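# Remove the cord from a flower bunch undamaged

## Task

Get the cord off the flowers, leaving the stems unbent and the blooms uncrushed.

## Robot and tools

Robot and frames. Two arms, left_arm and right_arm, each with a parallel gripper and a wrist camera. Scene frame: origin at table-top height midway between the nominal bases, +x out over the table, +z up, left_arm on the +y side (arm names do not match image sides). Calibrated bases: left_arm at (-0.012, +0.304, 0) m, right_arm at (+0.003, -0.290, 0) m, both yawed only slightly. Every hand pose, target, velocity and offset for an arm uses that arm's own base frame; cam_high, cam_low and the table use the scene frame. A gripper's fingers point along its +z axis and open and close along its y axis; end_effector_position is the point between the pads, about 1 cm short of the fingertips.

The row. Both motion tools take rows of 14 numbers, each in [-1, 1], always for both arms: dx, dy, dz, rx, ry, rz, opening for left_arm, then the same seven for right_arm. The first six are an offset, not a pose: a shift and a rotation vector (rx, ry, rz together) measured from that arm's Hand target at the moment the action or move begins, along that arm's base axes, turning about the Hand target position. Scale: 1.0 = 0.6 m or 180 degrees. A translation longer than 1.0 is shortened along its direction. Six zeros hold an arm at its Hand target (and re-request it if the gripper sagged short). Opening is absolute: +1 fully open (0.094 m), -1 closed. Since 0 is a real command (half open), resend an arm's current opening to leave it unchanged.

execute_actions: actions is a list of actions; each action is up to 15 rows, one per 1/30 s step, and a short action repeats its last row to fill 15 steps. All rows of one action count from that action's start pose, not from the previous row; the next action starts from the new Hand target, so a repeated offset keeps moving the arm. cameras: list of names, ["all"], or []; images come only when asked or when actions is empty.

move: target is one row or a list of up to 15 rows; every row counts from the same starting Hand targets. Straight paths, all arms finish together, at least 0.5 s, cut off after 10 s. speed: m/s, 0.002 to 2.9, default 0.25 (turn rate up to twice that in rad/s), one value or one per target. blend: corner rounding in m for a list, default 0 (stop at each). opening_speed: rate of the opening change per second on the -1..+1 scale, at least 0.2; use it for gentle closing. grip_force: N per finger pad, 10 to 50, one value or one per arm; it persists, and low values close slowly (about 16 s from open at 10). blocking=false returns after about 0.5 s while the move continues. Paths do not avoid obstacles or the other arm; grippers lag and overshoot more when fast or near full stretch. Keep paths away from an arm's own base. The result adds a move: line with the ending (done, off_target, moving, held, fault) and limits (paced = pose clipped, held = steps withheld).

wait: seconds 0 to 10; arms keep their last command, a running move continues. stop: brakes a running move. zoom_image: camera (cam_high, cam_low, cam_left_wrist, cam_right_wrist) and region [x0, y0, x1, y1] in pixels, at most 504 by 504, from the latest image. finished_scene: scene = current scene number; final, and the goal must hold with the robot hands-off.

Results. end_effector_position (m) and end_effector_quat_wxyz in the arm's base frame; Hand target = last commanded pose after clipping, the base for the next offsets; Tool commands = current openings; grip_measured = finger opening on the -1..+1 scale (reads up to 2.5 mm wide when empty); Joint positions in rad (last entry = opening in m); joint velocities (may be reported as within noise); joint torques (include arm weight, wrap at ±28 N m on joints 1-3); motor temperatures. Joint ranges: waist -2.618 to 3.054, shoulder 0 to 3.142, elbow 0 to 3.142, wrist pitch and yaw -1.571 to 1.571, wrist roll -2.094 to 2.094. Images are 672x504.

Control quirks. Orientation commands are clipped to within 40 degrees of the current one per step. Friction can leave a gripper a few cm from its target with no contact; send the remaining gap as an offset. A blocked arm keeps pushing until commanded back past the gripper. Printed poses and camera calibration may be off by a few cm or degrees.

Gripping the flowers. Squeeze rises about 1 N per 0.001 below the reading at first touch, then jumps to the force limit near 20 N; so set a low grip_force, close slowly with opening_speed, and do not command far below contact on stems, blooms or cord. Release by commanding an opening well above grip_measured.

Avoid: dropping or letting go of moving items, anything leaving the table, fast hits or hard presses on fixtures, arm-to-arm contact (including a gripper closing on the other gripper), wrist-camera cable contact, and stretching or pushing that heats motors (MOTOR HOT at 75 °C, arm folds and idles at 90 °C, drops at 100 °C). Loose items may get a small random nudge.

Each tool is called as name([rows], argument=value, ...), one row to a line, values as JSON.

## Session

execute_actions(actions=[])

Scene clock: 0.00 s.
left_arm: end_effector_position=(+0.4007, -0.1606, +0.1203) grip_measured=+1.000 end_effector_quat_wxyz=(+0.457, +0.135, +0.877, -0.061) | right_arm: end_effector_position=(+0.4019, +0.1045, +0.1909) grip_measured=+1.000 end_effector_quat_wxyz=(+0.503, -0.098, +0.859, -0.008)
Joint positions: left_arm=[-0.434 1.512 0.787 0.109 -0.122 -0.066 0.094] | right_arm=[0.345 1.325 0.848 -0.053 0.215 -0.006 0.094]
Joint velocities: within noise
Joint torques (N m): no reading
Motor temperatures (°C): left_arm=[30 27 31 29 28 27 27] | right_arm=[27 28 29 26 29 29 29]
Heat: left arm: 31 °C; right arm: 29 °C.
Hand target: left_arm +0.4030, -0.1609, +0.1274; +0.466, +0.131, +0.873, -0.062 | right_arm +0.4049, +0.1044, +0.2040; +0.519, -0.091, +0.850, -0.007
Tool commands: left_gripper/opening=+1.0 right_gripper/opening=+1.0
camera_calibration:
cam_left_wrist: T_world_to_cam=[[-0.385851, -0.921479, -0.0446668, 0.00436056], [-0.878103, 0.381674, -0.288548, 0.471703], [0.282939, -0.0721142, -0.956423, 0.115951], [0, 0, 0, 1]] pos_world=[0.38308, -0.167657, 0.247201]
cam_right_wrist: T_world_to_cam=[[0.0880942, -0.992878, 0.0802088, 0.046215], [-0.924486, -0.111476, -0.364552, 0.472758], [0.370896, -0.0420371, -0.927722, 0.150224], [0, 0, 0, 1]] pos_world=[0.37727, 0.104902, 0.308004]

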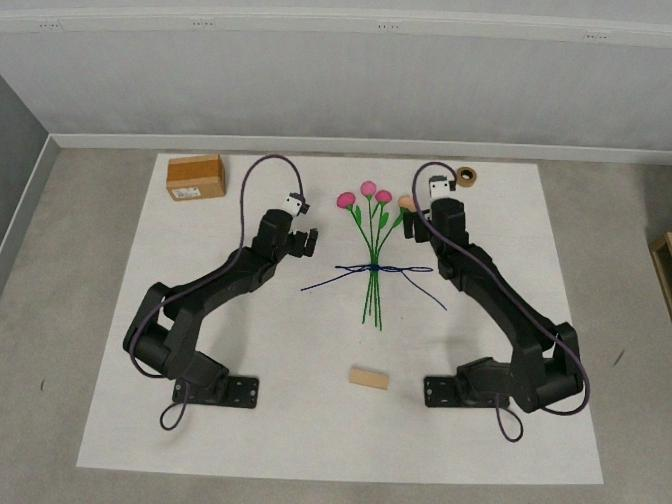

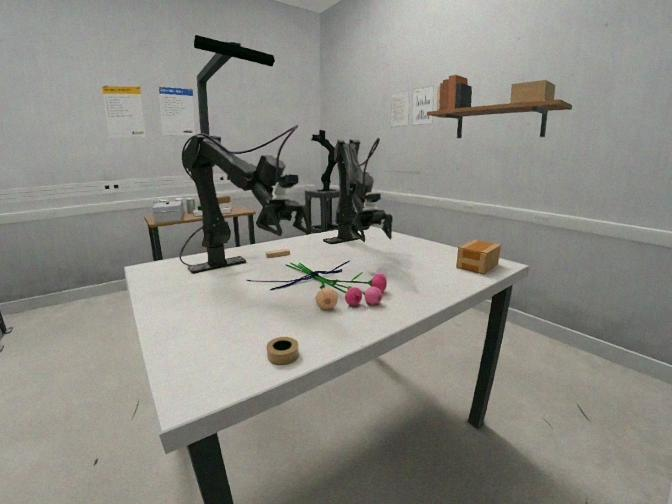

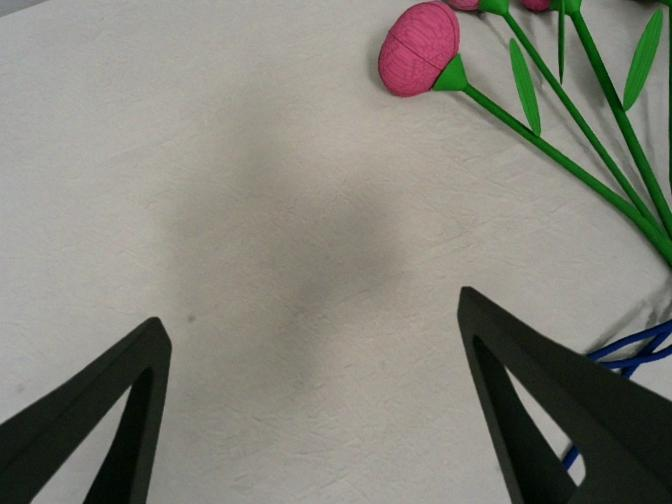

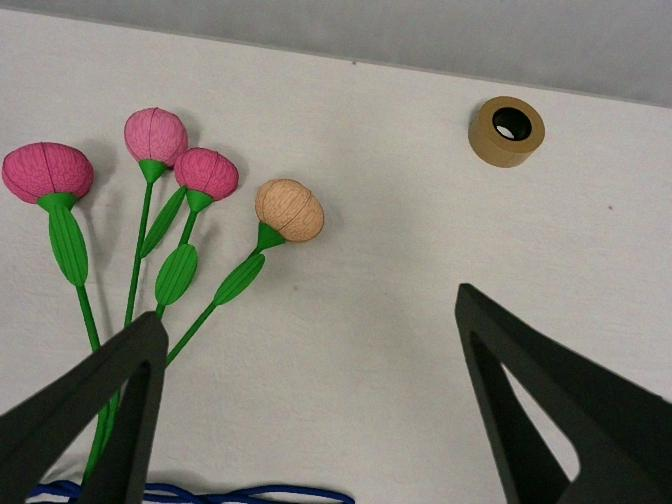

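zoom_image(camera="cam_high", region=[290, 220, 460, 340])

Scaled by 2.965 from the camera's 672x504 image, which has a finer 960x720 frame.

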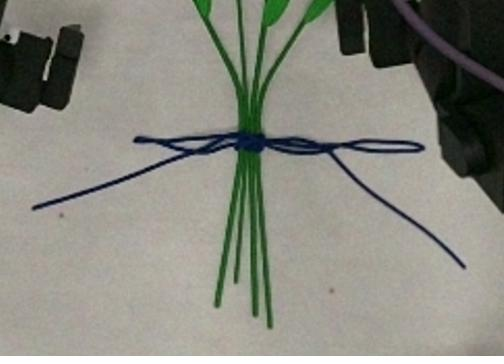

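move(target=[-0.157,-0.088,-0.012,0.211,0.242,-0.255,1,-0.2365,-0.0707,-0.12,-0.130,0.327,0.164,1], speed=0.18, grip_force=40, cameras=["all"])

Scene clock: 16.87 s.
left_arm: end_effector_position=(+0.3057, -0.2097, +0.1237) grip_measured=+1.000 end_effector_quat_wxyz=(+0.006, +0.547, +0.837, +0.000) | right_arm: end_effector_position=(+0.2567, +0.0601, +0.1255) grip_measured=+1.000 end_effector_quat_wxyz=(-0.010, -0.377, +0.926, +0.002)
Joint positions: left_arm=[-0.604 1.943 1.741 -1.358 0 0.552 0.094] | right_arm=[0.225 1.559 1.292 -1.325 -0.001 -0.549 0.094]
Joint torques (N m): left_arm=[-0.14 -7.82 7.77 0.42 -0.01 0.08] | right_arm=[0.09 -4.37 9.77 0.07 0.04 -0.07]
Heat: left arm: 32 °C; right arm: 31 °C.
Hand target: left_arm +0.3088, -0.2138, +0.1203; -0.001, +0.553, +0.833, -0.001 | right_arm +0.2631, +0.0619, +0.1321; -0.001, -0.383, +0.924, +0.001
Off the commanded pose: left_arm 0.006 m, 1 deg | right_arm 0.009 m, 1 deg.
grip_force (N): 40, 40
move: done
camera_calibration:
cam_left_wrist: T_world_to_cam=[[-0.943391, -0.326621, 0.0577284, 0.205203], [-0.227042, 0.76279, 0.605478, 0.178347], [-0.241796, 0.558095, -0.793766, 0.415045], [0, 0, 0, 1]] pos_world=[0.334435, -0.300652, 0.209618]
cam_right_wrist: T_world_to_cam=[[0.651858, -0.757461, 0.0365136, -0.133231], [-0.595514, -0.481491, 0.643062, 0.121041], [-0.469514, -0.44093, -0.764943, 0.360762], [0, 0, 0, 1]] pos_world=[0.328312, 0.116434, 0.20299]

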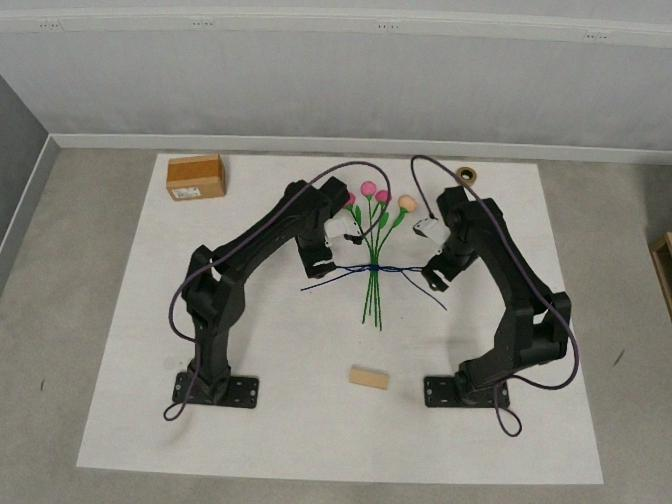

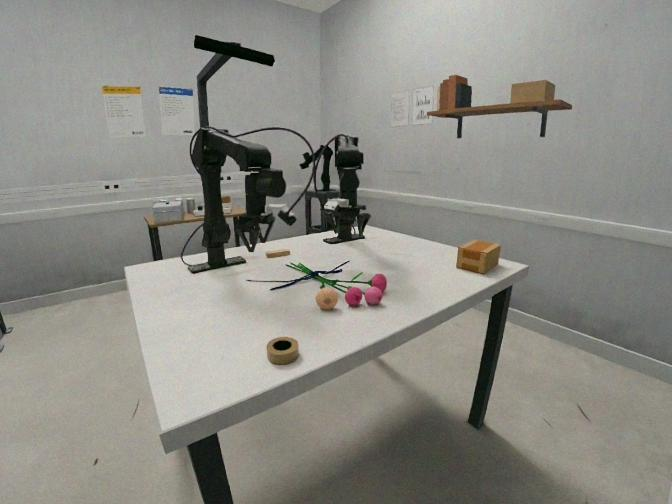

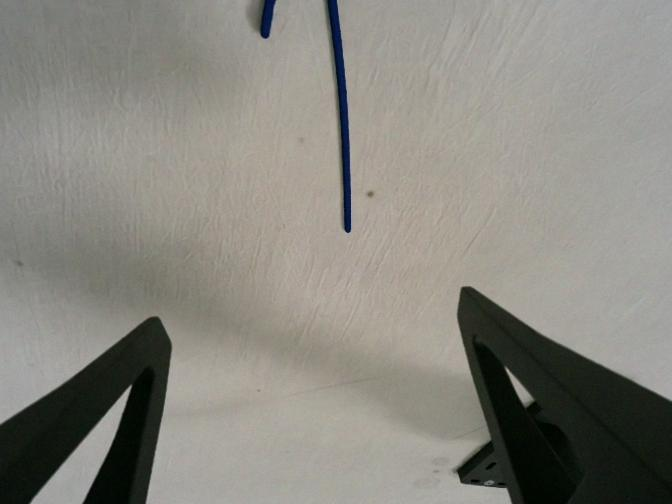

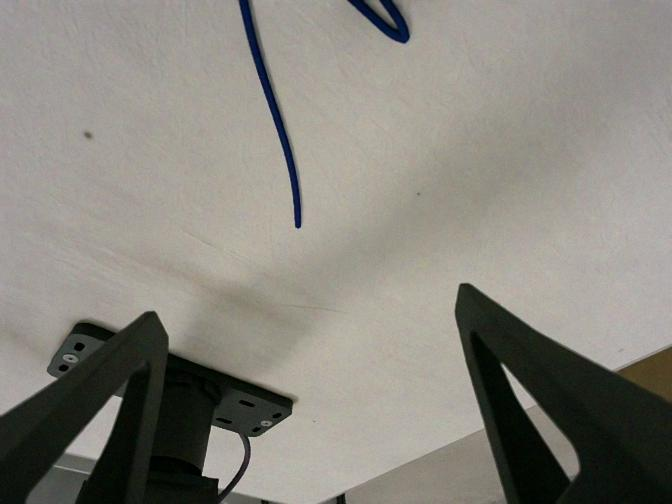

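move(target=[-0.0362,0.001,-0.125,0,0,0,1,-0.038,0,-0.145,0,0,0,1], speed=0.12, cameras=["cam_left_wrist","cam_right_wrist"])

Scene clock: 22.83 s.
left_arm: end_effector_position=(+0.2866, -0.2103, +0.0481) grip_measured=+1.000 end_effector_quat_wxyz=(-0.008, +0.552, +0.834, +0.001) | right_arm: end_effector_position=(+0.2352, +0.0589, +0.0427) grip_measured=+1.000 end_effector_quat_wxyz=(-0.019, -0.383, +0.924, +0.004)
Joint positions: left_arm=[-0.636 1.943 1.438 -1.081 0 0.534 0.094] | right_arm=[0.24 1.559 0.955 -1.007 -0.001 -0.546 0.094]
Joint torques (N m): left_arm=[-0.38 -10.06 4.41 0.69 0 -0.08] | right_arm=[0.64 -5.94 5.86 0.35 0.04 0.08]
Heat: left arm: 32 °C; right arm: 31 °C.
Hand target: left_arm +0.2871, -0.2131, +0.0453; -0.001, +0.553, +0.833, -0.001 | right_arm +0.2403, +0.0620, +0.0451; -0.001, -0.383, +0.924, +0.001
Off the commanded pose: left_arm 0.004 m, 1 deg | right_arm 0.006 m, 2 deg.
grip_force (N): 40, 40
move: done
camera_calibration:
cam_left_wrist: T_world_to_cam=[[-0.946324, -0.314806, 0.0732681, 0.193908], [-0.203387, 0.756152, 0.621987, 0.211243], [-0.251207, 0.573699, -0.779592, 0.355951], [0, 0, 0, 1]] pos_world=[0.315881, -0.302897, 0.131899]
cam_right_wrist: T_world_to_cam=[[0.66133, -0.74959, 0.0275261, -0.119393], [-0.577583, -0.485476, 0.656286, 0.156407], [-0.478582, -0.44992, -0.75401, 0.289042], [0, 0, 0, 1]] pos_world=[0.307626, 0.116482, 0.118579]
Images, in order (width x height): cam_left_wrist 672x504, cam_right_wrist 672x504.

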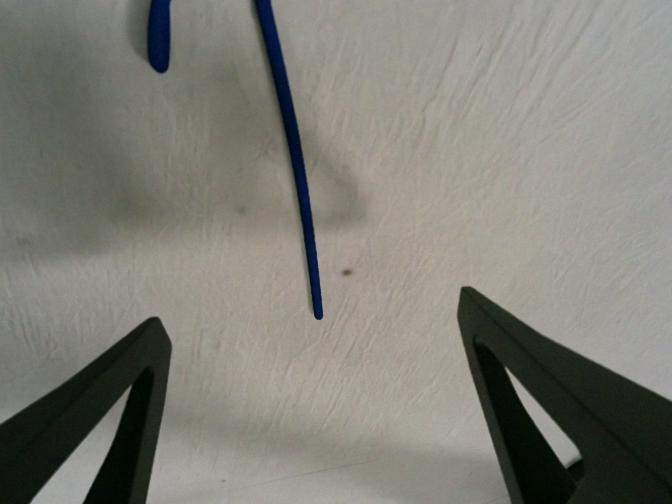

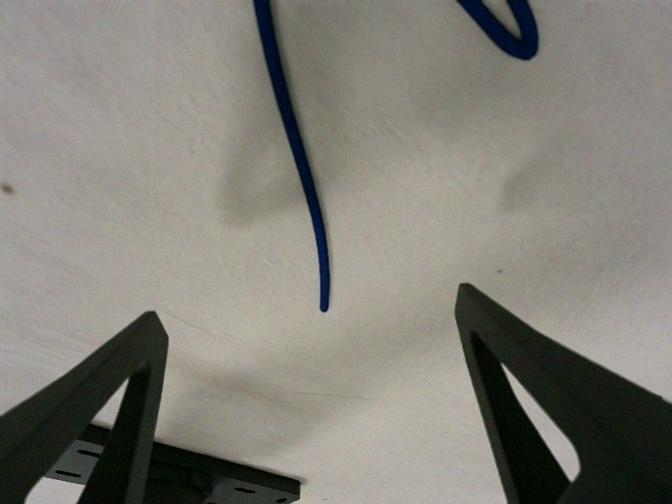

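move(target=[0.0,0.0,-0.063,0,0,0,1,0,0,-0.056,0,0,0,1], speed=0.08, cameras=["cam_left_wrist","cam_right_wrist"])

Scene clock: 25.53 s.
left_arm: end_effector_position=(+0.2884, -0.2117, +0.0205) grip_measured=+1.000 end_effector_quat_wxyz=(+0.006, +0.552, +0.834, +0.000) | right_arm: end_effector_position=(+0.2367, +0.0593, +0.0143) grip_measured=+1.000 end_effector_quat_wxyz=(-0.008, -0.383, +0.924, +0.002)
Joint positions: left_arm=[-0.636 1.959 1.346 -0.945 0 0.534 0.094] | right_arm=[0.24 1.591 0.865 -0.861 -0.001 -0.546 0.094]
Joint torques (N m): left_arm=[-0.35 -7.65 4.31 0.77 0.01 -0.06] | right_arm=[0.64 -4.12 5.7 0.4 0.04 0.08]
Heat: left arm: 32 °C; right arm: 31 °C.
Hand target: left_arm +0.2871, -0.2131, +0.0075; -0.001, +0.553, +0.833, -0.001 | right_arm +0.2402, +0.0620, +0.0115; -0.001, -0.383, +0.924, +0.001
Off the commanded pose: left_arm 0.013 m, 1 deg | right_arm 0.005 m, 1 deg.
grip_force (N): 40, 40
move: off_target (left_arm)
camera_calibration:
cam_left_wrist: T_world_to_cam=[[-0.947786, -0.313707, 0.0573481, 0.198217], [-0.217039, 0.766278, 0.604742, 0.236255], [-0.233656, 0.560719, -0.794354, 0.32814], [0, 0, 0, 1]] pos_world=[0.315816, -0.302849, 0.106418]
cam_right_wrist: T_world_to_cam=[[0.660626, -0.749744, 0.038179, -0.119365], [-0.591983, -0.488993, 0.640658, 0.179932], [-0.46166, -0.445836, -0.766877, 0.264438], [0, 0, 0, 1]] pos_world=[0.307453, 0.116388, 0.0920742]
Images, in order (width x height): cam_left_wrist 672x504, cam_right_wrist 672x504.

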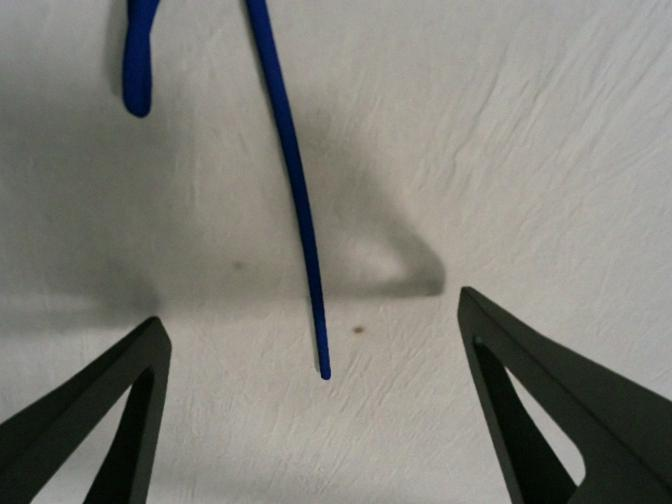

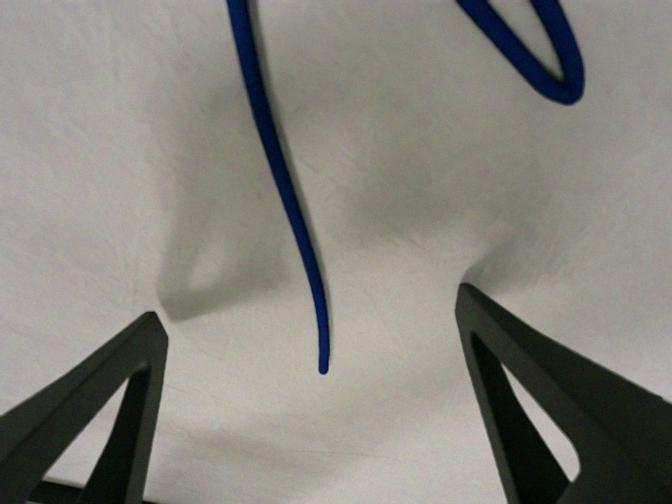

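move(target=[0.006,-0.019,-0.013,0,0,0,1,0.013,0.014,-0.005,0,0,0,1], speed=0.08, cameras=["cam_left_wrist","cam_right_wrist"])

Scene clock: 27.60 s.
left_arm: end_effector_position=(+0.2862, -0.2146, +0.0130) grip_measured=+1.000 end_effector_quat_wxyz=(-0.001, +0.552, +0.834, +0.006) | right_arm: end_effector_position=(+0.2367, +0.0611, +0.0109) grip_measured=+1.000 end_effector_quat_wxyz=(-0.018, -0.378, +0.926, -0.008)
Joint positions: left_arm=[-0.653 1.983 1.348 -0.939 -0.013 0.517 0.094] | right_arm=[0.264 1.615 0.874 -0.863 0.02 -0.512 0.094]
Joint torques (N m): left_arm=[-0.61 -6.24 6.5 0.8 0.14 -0.06] | right_arm=[0.66 -3.07 7.57 0.49 -0.18 -0.03]
Heat: left arm: 32 °C; right arm: 31 °C.
Hand target: left_arm +0.2906, -0.2245, -0.0004; -0.001, +0.553, +0.833, -0.001 | right_arm +0.2481, +0.0703, +0.0085; -0.001, -0.383, +0.924, +0.001
Off the commanded pose: left_arm 0.017 m, 1 deg | right_arm 0.015 m, 2 deg.
grip_force (N): 40, 40
move: off_target (left_arm, right_arm)
camera_calibration:
cam_left_wrist: T_world_to_cam=[[-0.947359, -0.315256, 0.0559076, 0.195155], [-0.214537, 0.754656, 0.620054, 0.239089], [-0.237667, 0.57542, -0.782564, 0.327582], [0, 0, 0, 1]] pos_world=[0.31403, -0.307404, 0.0971948]
cam_right_wrist: T_world_to_cam=[[0.653574, -0.755156, 0.0508053, -0.115985], [-0.590205, -0.466488, 0.658822, 0.181022], [-0.473813, -0.460574, -0.750581, 0.266276], [0, 0, 0, 1]] pos_world=[0.30881, 0.119498, 0.0864936]
Images, in order (width x height): cam_left_wrist 672x504, cam_right_wrist 672x504.

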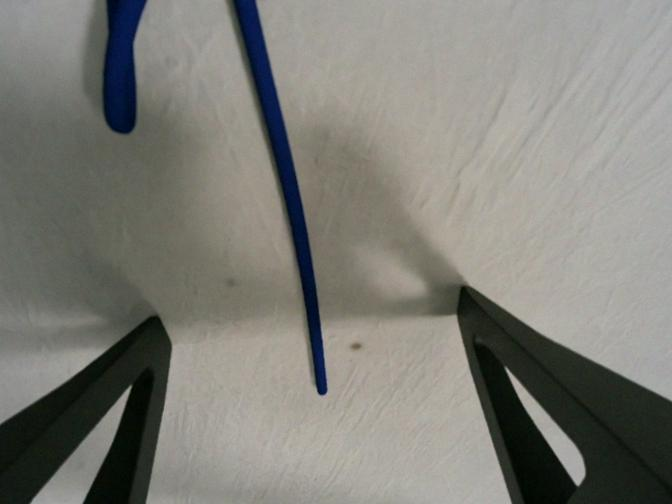

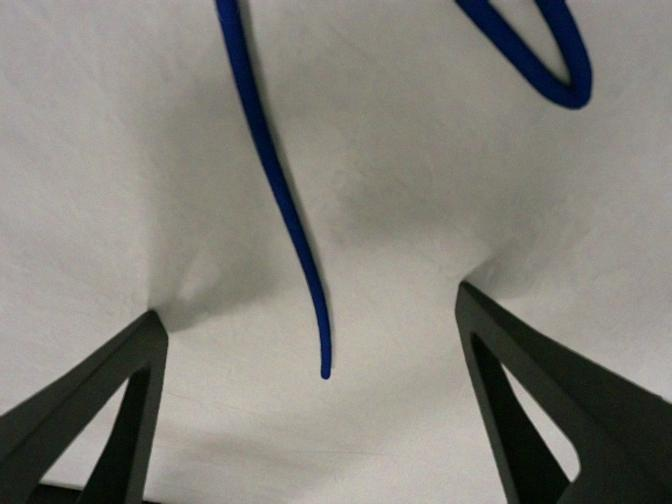

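move(target=[0,0,0,0,0,0,-1,0,0,0,0,0,0,-1], opening_speed=0.8, cameras=["cam_left_wrist","cam_right_wrist"])

Scene clock: 32.73 s.
left_arm: end_effector_position=(+0.2862, -0.2152, +0.0130) grip_measured=-0.932 end_effector_quat_wxyz=(+0.000, +0.552, +0.834, +0.006) | right_arm: end_effector_position=(+0.2396, +0.0622, +0.0109) grip_measured=-0.950 end_effector_quat_wxyz=(-0.014, -0.378, +0.926, -0.008)
Joint positions: left_arm=[-0.654 1.983 1.348 -0.937 -0.013 0.516 0.003] | right_arm=[0.264 1.619 0.878 -0.855 0.019 -0.512 0.002]
Joint torques (N m): left_arm=[-0.49 -6.37 6.37 0.79 0.12 -0.1] | right_arm=[0.69 -3.34 7.17 0.43 -0.19 -0.01]
Heat: left arm: 32 °C; right arm: 31 °C.
Hand target: left_arm +0.2907, -0.2245, -0.0004; -0.001, +0.553, +0.833, -0.001 | right_arm +0.2480, +0.0703, +0.0085; -0.001, -0.383, +0.924, +0.001
Off the commanded pose: left_arm 0.017 m, 1 deg | right_arm 0.012 m, 2 deg.
grip_force (N): 40, 40
move: off_target (left_arm, right_arm)
camera_calibration:
cam_left_wrist: T_world_to_cam=[[-0.947409, -0.315254, 0.0550557, 0.194962], [-0.21533, 0.75523, 0.619081, 0.239975], [-0.236748, 0.574668, -0.783395, 0.327541], [0, 0, 0, 1]] pos_world=[0.313927, -0.308001, 0.097296]
cam_right_wrist: T_world_to_cam=[[0.653186, -0.755344, 0.0529485, -0.116969], [-0.595071, -0.468832, 0.652753, 0.184584], [-0.46823, -0.457877, -0.755718, 0.266697], [0, 0, 0, 1]] pos_world=[0.311118, 0.120302, 0.0872529]
Images, in order (width x height): cam_left_wrist 672x504, cam_right_wrist 672x504.

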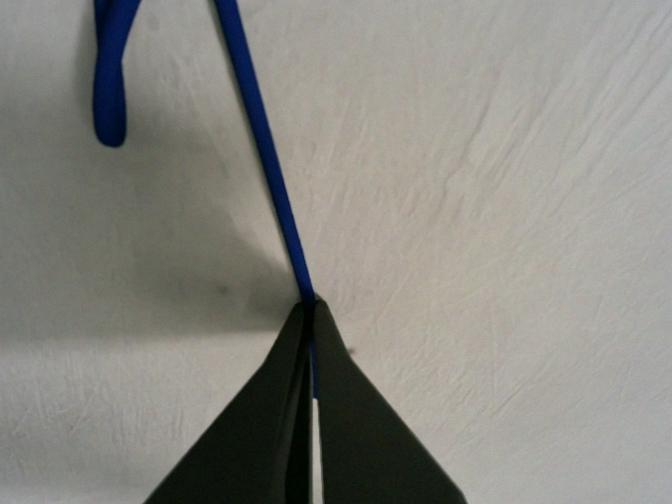

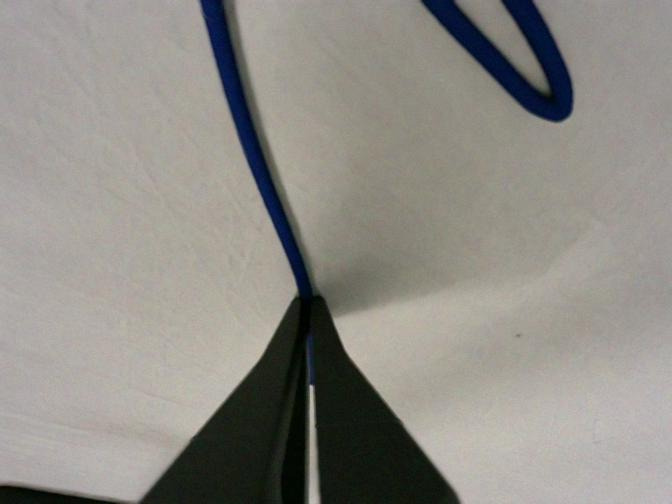

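move([
  [0.0738,0.0908,0.034,0,0,0,-1,0.1033,-0.1005,0.0275,0,0,0,-1],
  [0.0905,0.2575,0.034,0,0,0,-1,0.12,-0.267,0.0275,0,0,0,-1],
], speed=0.06, blend=[0.02,0], cameras=["all"])

Scene clock: 38.90 s.
left_arm: end_effector_position=(+0.3451, -0.0737, +0.0134) grip_measured=-0.932 end_effector_quat_wxyz=(-0.012, +0.551, +0.835, -0.008) | right_arm: end_effector_position=(+0.3139, -0.0879, +0.0222) grip_measured=-0.951 end_effector_quat_wxyz=(-0.005, -0.379, +0.925, +0.001)
Joint positions: left_arm=[-0.21 1.988 1.357 -0.968 0.006 0.956 0.003] | right_arm=[-0.274 1.864 1.222 -0.938 0.005 -1.052 0.002]
Joint torques (N m): left_arm=[0.64 -12.9 3.52 0.56 -0.02 0.08] | right_arm=[-0.29 -6.12 8.96 0.06 -0.02 -0.08]
Heat: left arm: 32 °C; right arm: 31 °C.
Hand target: left_arm +0.3450, -0.0700, +0.0200; -0.001, +0.553, +0.833, -0.001 | right_arm +0.3200, -0.0899, +0.0250; -0.001, -0.383, +0.924, +0.001
Off the commanded pose: left_arm 0.008 m, 2 deg | right_arm 0.007 m, 1 deg.
grip_force (N): 40, 40
move: done
camera_calibration:
cam_left_wrist: T_world_to_cam=[[-0.943628, -0.317916, 0.0921669, 0.293339], [-0.19594, 0.76091, 0.618566, 0.139292], [-0.266783, 0.565637, -0.780309, 0.270031], [0, 0, 0, 1]] pos_world=[0.376135, -0.165471, 0.09751]
cam_right_wrist: T_world_to_cam=[[0.654633, -0.754787, 0.0418572, -0.279621], [-0.599612, -0.484735, 0.636787, 0.151397], [-0.460349, -0.441959, -0.769903, 0.240487], [0, 0, 0, 1]] pos_world=[0.384537, -0.0313811, 0.100449]

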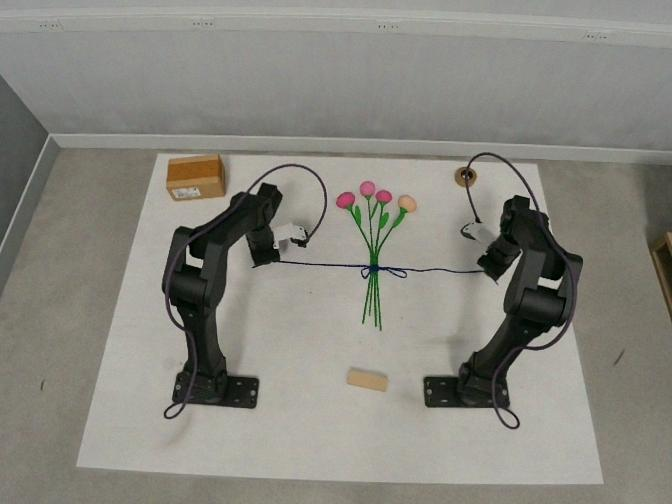

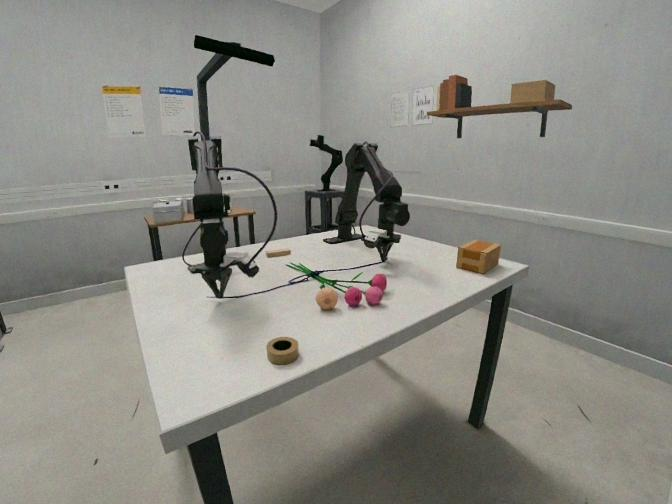

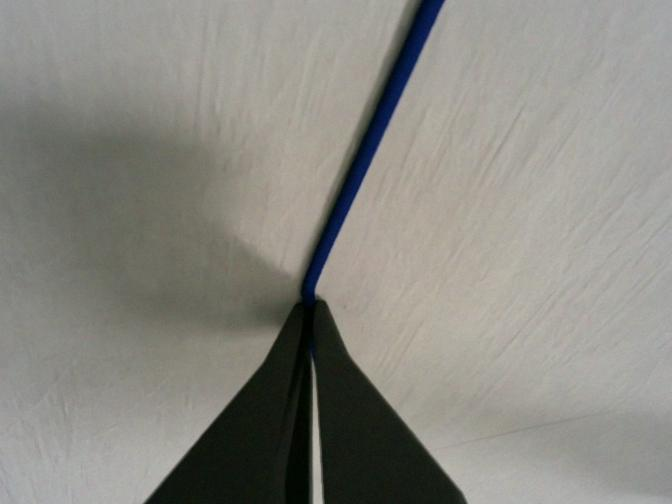

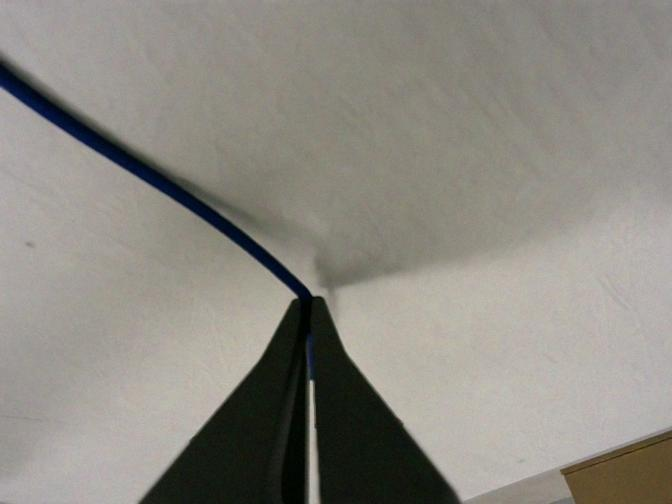

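move(target=[0.008,0.15,0.015,0,0,0,-1,0.025,-0.15,0,0,0,0,-1], speed=0.07, cameras=["cam_high","cam_low"])

zoom_image(camera="cam_high", region=[240, 160, 500, 350])

Scene clock: 42.13 s.
left_arm: end_effector_position=(+0.3485, +0.0198, +0.0137) grip_measured=-0.932 end_effector_quat_wxyz=(-0.014, +0.548, +0.836, -0.008) | right_arm: end_effector_position=(+0.3301, -0.1772, +0.0231) grip_measured=-0.951 end_effector_quat_wxyz=(-0.004, -0.379, +0.925, +0.000)
Joint positions: left_arm=[0.052 1.978 1.344 -0.969 -0.004 1.212 0.003] | right_arm=[-0.492 2.033 1.464 -1.009 0.006 -1.27 0.002]
Joint torques (N m): left_arm=[0.09 -13.61 5.3 0.29 -0.01 0.09] | right_arm=[-0.28 -7.35 9.21 0.06 -0.02 -0.08]
Heat: left arm: 32 °C; right arm: 31 °C.
Hand target: left_arm +0.3499, +0.0199, +0.0291; -0.001, +0.553, +0.833, -0.001 | right_arm +0.3351, -0.1798, +0.0251; -0.001, -0.383, +0.924, +0.001
Off the commanded pose: left_arm 0.015 m, 2 deg | right_arm 0.006 m, 1 deg.
grip_force (N): 40, 40
move: off_target (left_arm)
Images, in order (width x height): cam_high 672x504, cam_low 672x504.

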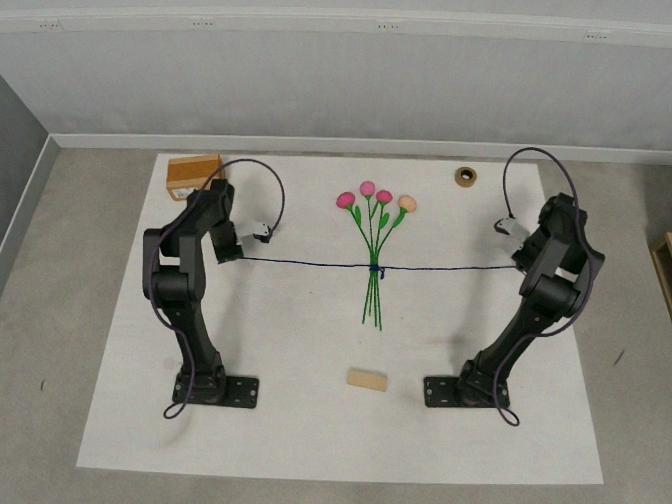

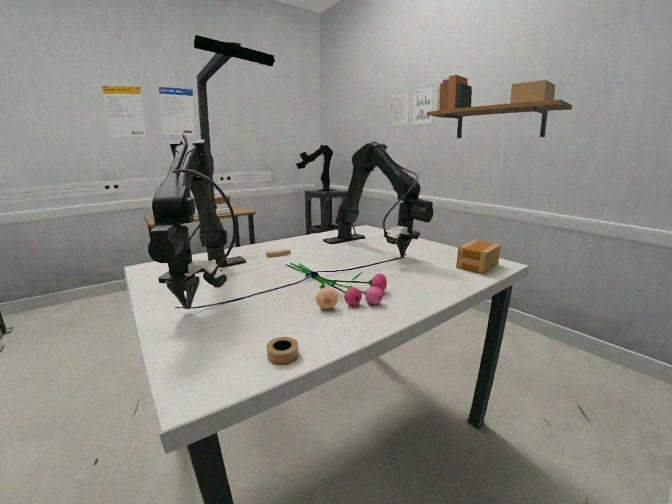

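Scaled by 1.938 from the camera's 672x504 image, which has a finer 960x720 frame.

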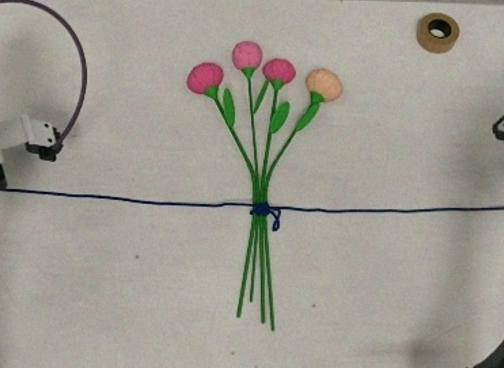

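move(target=[0.003,0.075,0.012,0,0,0,-1,0.01,-0.1,0,0,0,0,-1], speed=0.06, cameras=["cam_high"])

zoom_image(camera="cam_high", region=[300, 200, 440, 340])

Scene clock: 45.13 s.
left_arm: end_effector_position=(+0.3436, +0.0628, +0.0202) grip_measured=-0.932 end_effector_quat_wxyz=(-0.017, +0.549, +0.836, -0.013) | right_arm: end_effector_position=(+0.3373, -0.2363, +0.0240) grip_measured=-0.951 end_effector_quat_wxyz=(-0.004, -0.380, +0.925, +0.000)
Joint positions: left_arm=[0.175 1.978 1.372 -1.006 -0.005 1.338 0.003] | right_arm=[-0.611 2.17 1.681 -1.087 0.006 -1.389 0.002]
Joint torques (N m): left_arm=[0.68 -12.25 7.12 0.28 0.03 0.08] | right_arm=[-0.38 -8.28 9.33 0.04 -0.02 -0.08]
Heat: left arm: 32 °C; right arm: 31 °C.
Hand target: left_arm +0.3516, +0.0650, +0.0362; -0.001, +0.553, +0.833, -0.001 | right_arm +0.3411, -0.2398, +0.0249; -0.001, -0.383, +0.924, +0.001
Off the commanded pose: left_arm 0.018 m, 2 deg | right_arm 0.005 m, 1 deg.
grip_force (N): 40, 40
move: off_target (left_arm)
Images, in order (width x height): cam_high 672x504.

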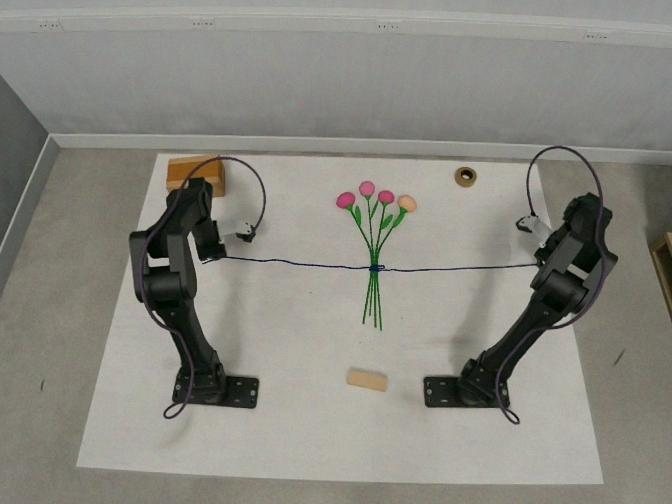

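Scaled by 3.600 from the camera's 672x504 image, which has a finer 960x720 frame.

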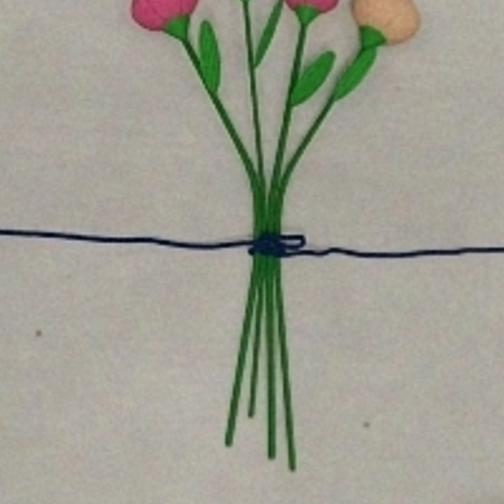

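move(target=[0.0,0.085,0.0,0,0,0,-1,0.0,-0.085,0,0,0,0,-1], speed=0.05, cameras=["cam_high"])

zoom_image(camera="cam_high", region=[300, 200, 440, 340])

Scene clock: 48.07 s.
left_arm: end_effector_position=(+0.3476, +0.1119, +0.0354) grip_measured=-0.932 end_effector_quat_wxyz=(+0.000, +0.550, +0.835, +0.000) | right_arm: end_effector_position=(+0.3378, -0.2836, +0.0240) grip_measured=-0.951 end_effector_quat_wxyz=(-0.005, -0.382, +0.924, +0.006)
Joint positions: left_arm=[0.308 1.978 1.436 -1.029 0 1.474 0.003] | right_arm=[-0.699 2.301 1.899 -1.184 0.003 -1.483 0.002]
Joint torques (N m): left_arm=[0.57 -8.91 7.58 0.36 0 0.1] | right_arm=[-0.85 -9.16 9.63 0.11 -0.01 -0.09]
Heat: left arm: 32 °C; right arm: 31 °C.
Hand target: left_arm +0.3517, +0.1159, +0.0363; -0.001, +0.553, +0.833, -0.001 | right_arm +0.3411, -0.2909, +0.0251; -0.001, -0.383, +0.924, +0.001
Off the commanded pose: left_arm 0.006 m, 0 deg | right_arm 0.008 m, 1 deg.
grip_force (N): 40, 40
move: done
Images, in order (width x height): cam_high 672x504.

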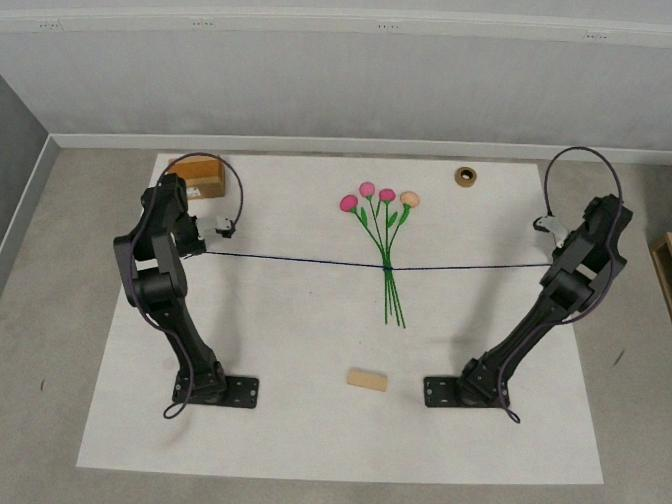

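Scaled by 3.600 from the camera's 672x504 image, which has a finer 960x720 frame.

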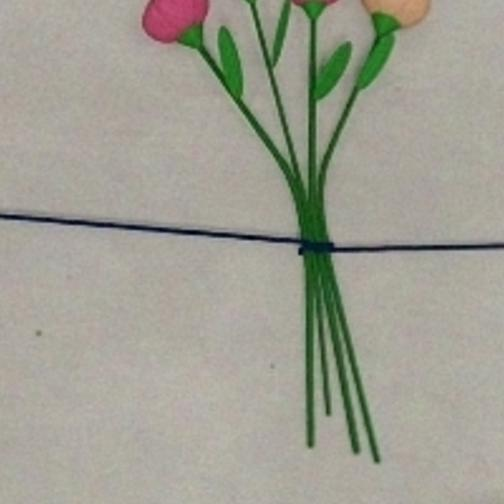

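move([
  [0,-0.035,-0.01,0,0,0,-1,0,0.05,-0.0285,0,0,0,-1],
  [0,-0.035,-0.01,0,0,0,-1,0,0.05,-0.0285,0,0,0,-0.3],
  [0,-0.035,-0.01,0,0,0,-1,0,0.05,0.125,0,0,0,-0.3],
  [0,-0.035,-0.01,0,0,0,-1,-0.01,0.885,0.158,0,0,0.25,-0.3],
], speed=[0.08,0.1,0.15,0.3], blend=[0,0,0.04,0], cameras=["all"])

Scene clock: 60.60 s.
left_arm: end_effector_position=(+0.3528, +0.0971, +0.0354) grip_measured=-0.932 end_effector_quat_wxyz=(-0.001, +0.553, +0.833, +0.003) | right_arm: end_effector_position=(+0.3315, +0.2373, +0.1181) grip_measured=-0.302 end_effector_quat_wxyz=(+0.005, +0.711, -0.704, +0.005)
Joint positions: left_arm=[0.263 1.978 1.436 -1.026 -0.005 1.436 0.003] | right_arm=[0.624 2.125 1.986 -1.44 0.011 -0.957 0.033]
Joint torques (N m): left_arm=[-0.2 -9.94 4.15 0.63 0 -0.08] | right_arm=[-0.4 -8.1 9.51 0.06 -0.08 0.08]
Heat: left arm: 32 °C; right arm: 32 °C.
Hand target: left_arm +0.3516, +0.0950, +0.0303; -0.001, +0.553, +0.833, -0.001 | right_arm +0.3350, +0.2402, +0.1198; +0.001, +0.708, -0.707, -0.001
Off the commanded pose: left_arm 0.006 m, 0 deg | right_arm 0.005 m, 1 deg.
grip_force (N): 40, 40
move: done; target 2's new opening was sent with right_arm's hand 0.015 m and 2 deg from that target
camera_calibration:
cam_left_wrist: T_world_to_cam=[[-0.94799, -0.312192, 0.0620578, 0.354962], [-0.209621, 0.759047, 0.616365, 0.0022668], [-0.239529, 0.5713, -0.785011, 0.182709], [0, 0, 0, 1]] pos_world=[0.38074, 0.00471426, 0.120003]
cam_right_wrist: T_world_to_cam=[[0.997406, -0.0538552, 0.0477666, -0.330393], [-0.0719562, -0.765056, 0.639931, 0.149816], [0.00208057, -0.641707, -0.766947, 0.359945], [0, 0, 0, 1]] pos_world=[0.339567, 0.327803, 0.195969]

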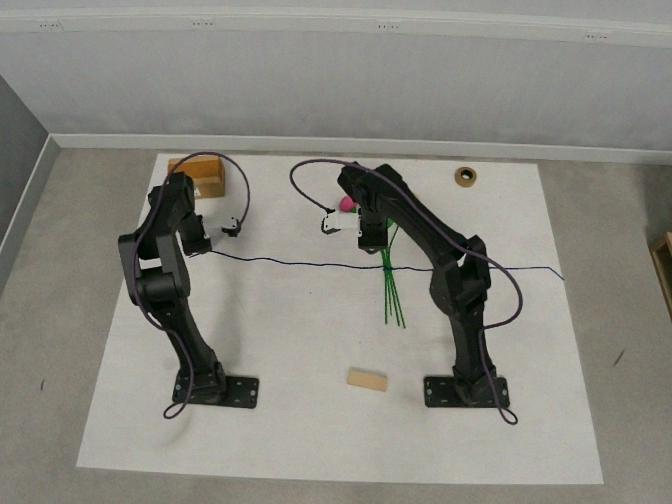

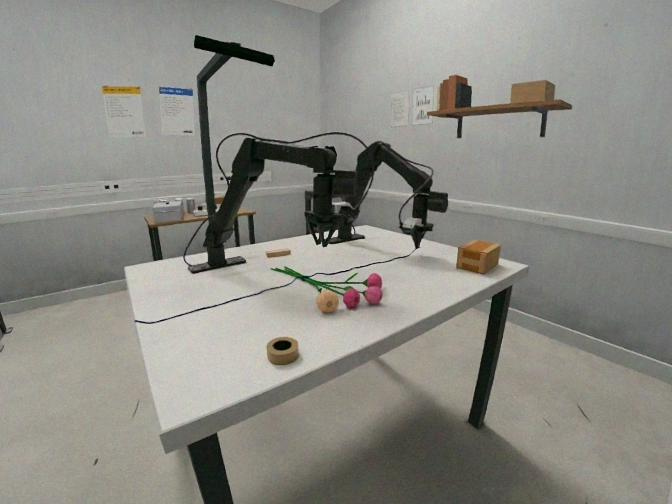

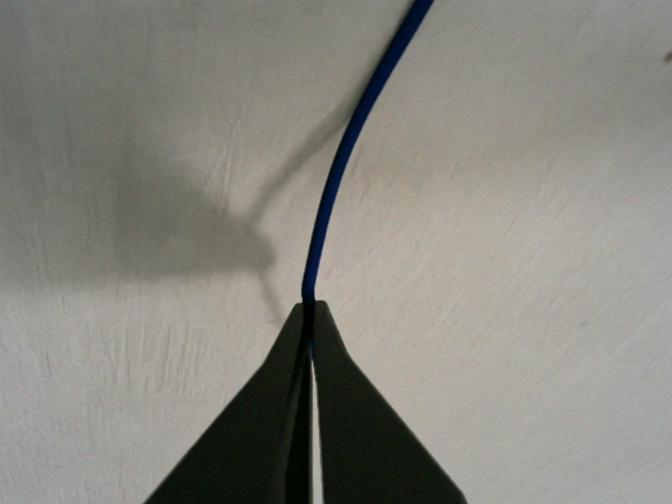

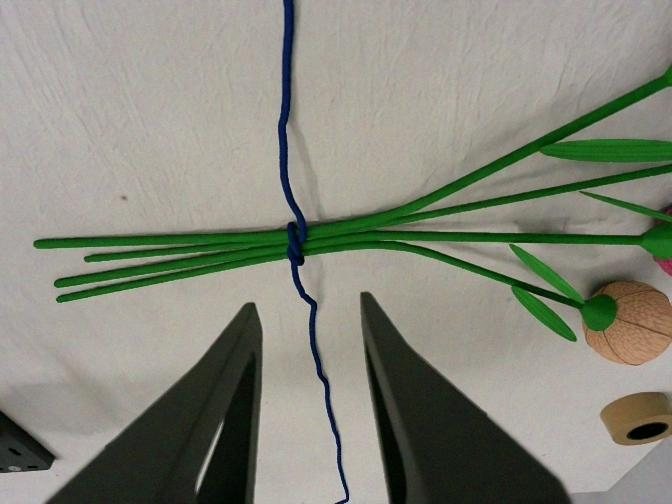

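move([
  [0,0,0,0,0,0,-1,-0.0225,-0.036,-0.09,0,0,0,-0.3],
  [0,0,0,0,0,0,-1,-0.0225,-0.036,-0.178,0,0,0,-0.3],
], speed=[0.15,0.08], blend=[0.02,0], cameras=["cam_high","cam_right_wrist"])

Scene clock: 65.97 s.
left_arm: end_effector_position=(+0.3528, +0.0971, +0.0354) grip_measured=-0.932 end_effector_quat_wxyz=(-0.001, +0.553, +0.833, +0.003) | right_arm: end_effector_position=(+0.3148, +0.2135, +0.0134) grip_measured=-0.302 end_effector_quat_wxyz=(+0.022, +0.705, -0.709, +0.001)
Joint positions: left_arm=[0.263 1.978 1.436 -1.026 -0.005 1.436 0.003] | right_arm=[0.599 2.1 1.525 -1.039 0.011 -0.966 0.033]
Joint torques (N m): left_arm=[-0.32 -9.99 4.11 0.63 0.01 -0.07] | right_arm=[-0.43 -9.26 5.59 0.53 -0.08 -0.08]
Heat: left arm: 32 °C; right arm: 32 °C.
Hand target: left_arm +0.3516, +0.0950, +0.0303; -0.001, +0.553, +0.833, -0.001 | right_arm +0.3215, +0.2186, +0.0130; +0.001, +0.707, -0.707, -0.001
Off the commanded pose: left_arm 0.006 m, 0 deg | right_arm 0.008 m, 2 deg.
grip_force (N): 40, 40
move: done
camera_calibration:
cam_right_wrist: T_world_to_cam=[[0.99742, -0.0690287, 0.0197087, -0.306386], [-0.0649492, -0.750797, 0.657332, 0.191934], [-0.0305776, -0.656917, -0.753343, 0.277714], [0, 0, 0, 1]] pos_world=[0.326553, 0.305389, 0.0890875]
Images, in order (width x height): cam_high 672x504, cam_right_wrist 672x504.

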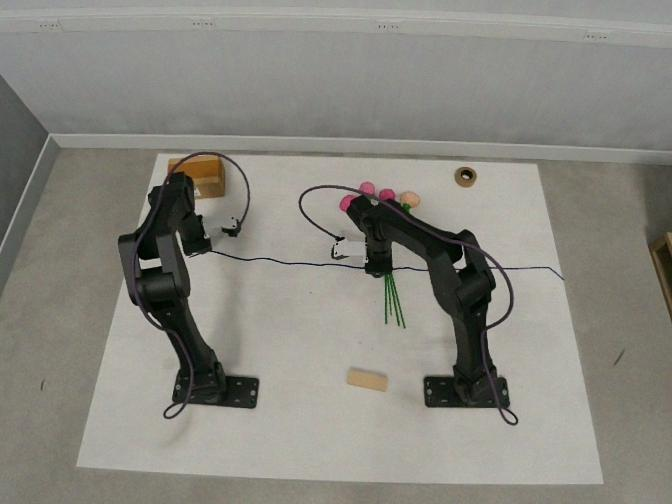

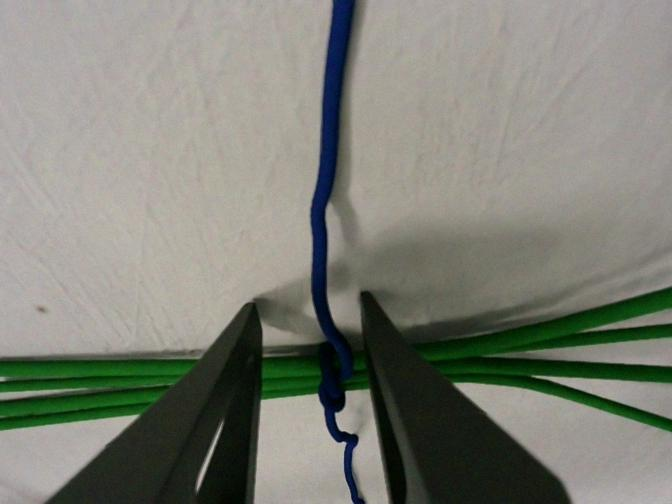

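move(target=[-0.02,0.2,0.01,0,0,0,-1,0,0,0,0,0,0,-0.3], speed=0.06, cameras=["cam_high","cam_right_wrist"])

Scene clock: 69.70 s.
left_arm: end_effector_position=(+0.3341, +0.1943, +0.0406) grip_measured=-0.932 end_effector_quat_wxyz=(+0.011, +0.555, +0.831, -0.020) | right_arm: end_effector_position=(+0.3240, +0.2347, +0.0135) grip_measured=-0.302 end_effector_quat_wxyz=(-0.021, +0.707, -0.706, -0.019)
Joint positions: left_arm=[0.541 2.078 1.604 -1.124 0.036 1.72 0.003] | right_arm=[0.604 2.1 1.525 -0.961 -0.046 -0.968 0.033]
Joint torques (N m): left_arm=[1.77 -8.65 8.21 0.63 -0.32 0.11] | right_arm=[-0.91 -9.36 5.72 -0.03 0.43 -0.07]
Heat: left arm: 32 °C; right arm: 31 °C.
Hand target: left_arm +0.3396, +0.2149, +0.0362; -0.001, +0.553, +0.833, -0.001 | right_arm +0.3215, +0.2186, +0.0130; +0.001, +0.708, -0.707, -0.001
Off the commanded pose: left_arm 0.022 m, 3 deg | right_arm 0.016 m, 3 deg.
grip_force (N): 40, 40
move: off_target (left_arm, right_arm)
camera_calibration:
cam_right_wrist: T_world_to_cam=[[0.996799, -0.0654737, 0.0458829, -0.315031], [-0.0799418, -0.80787, 0.583914, 0.227623], [-0.00116366, -0.585713, -0.810518, 0.266588], [0, 0, 0, 1]] pos_world=[0.332529, 0.319408, 0.0976162]
Images, in order (width x height): cam_high 672x504, cam_right_wrist 672x504.

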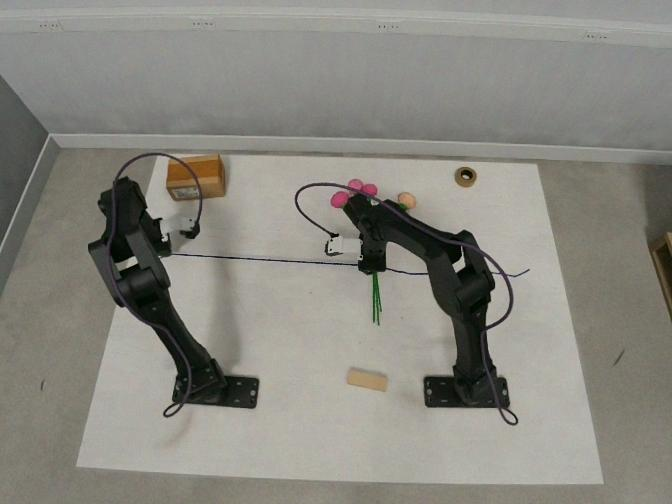

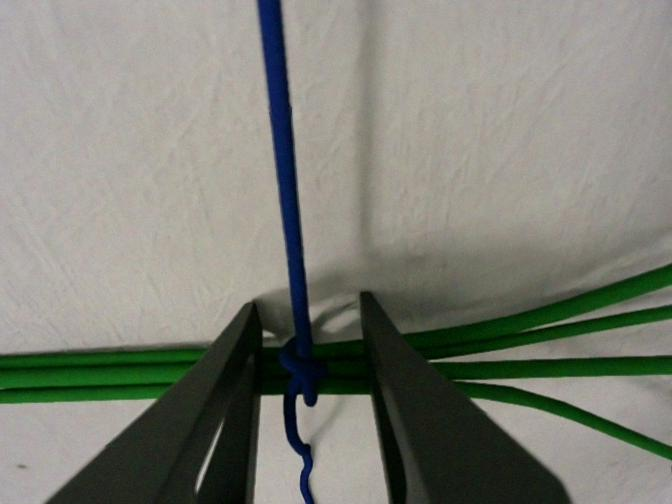

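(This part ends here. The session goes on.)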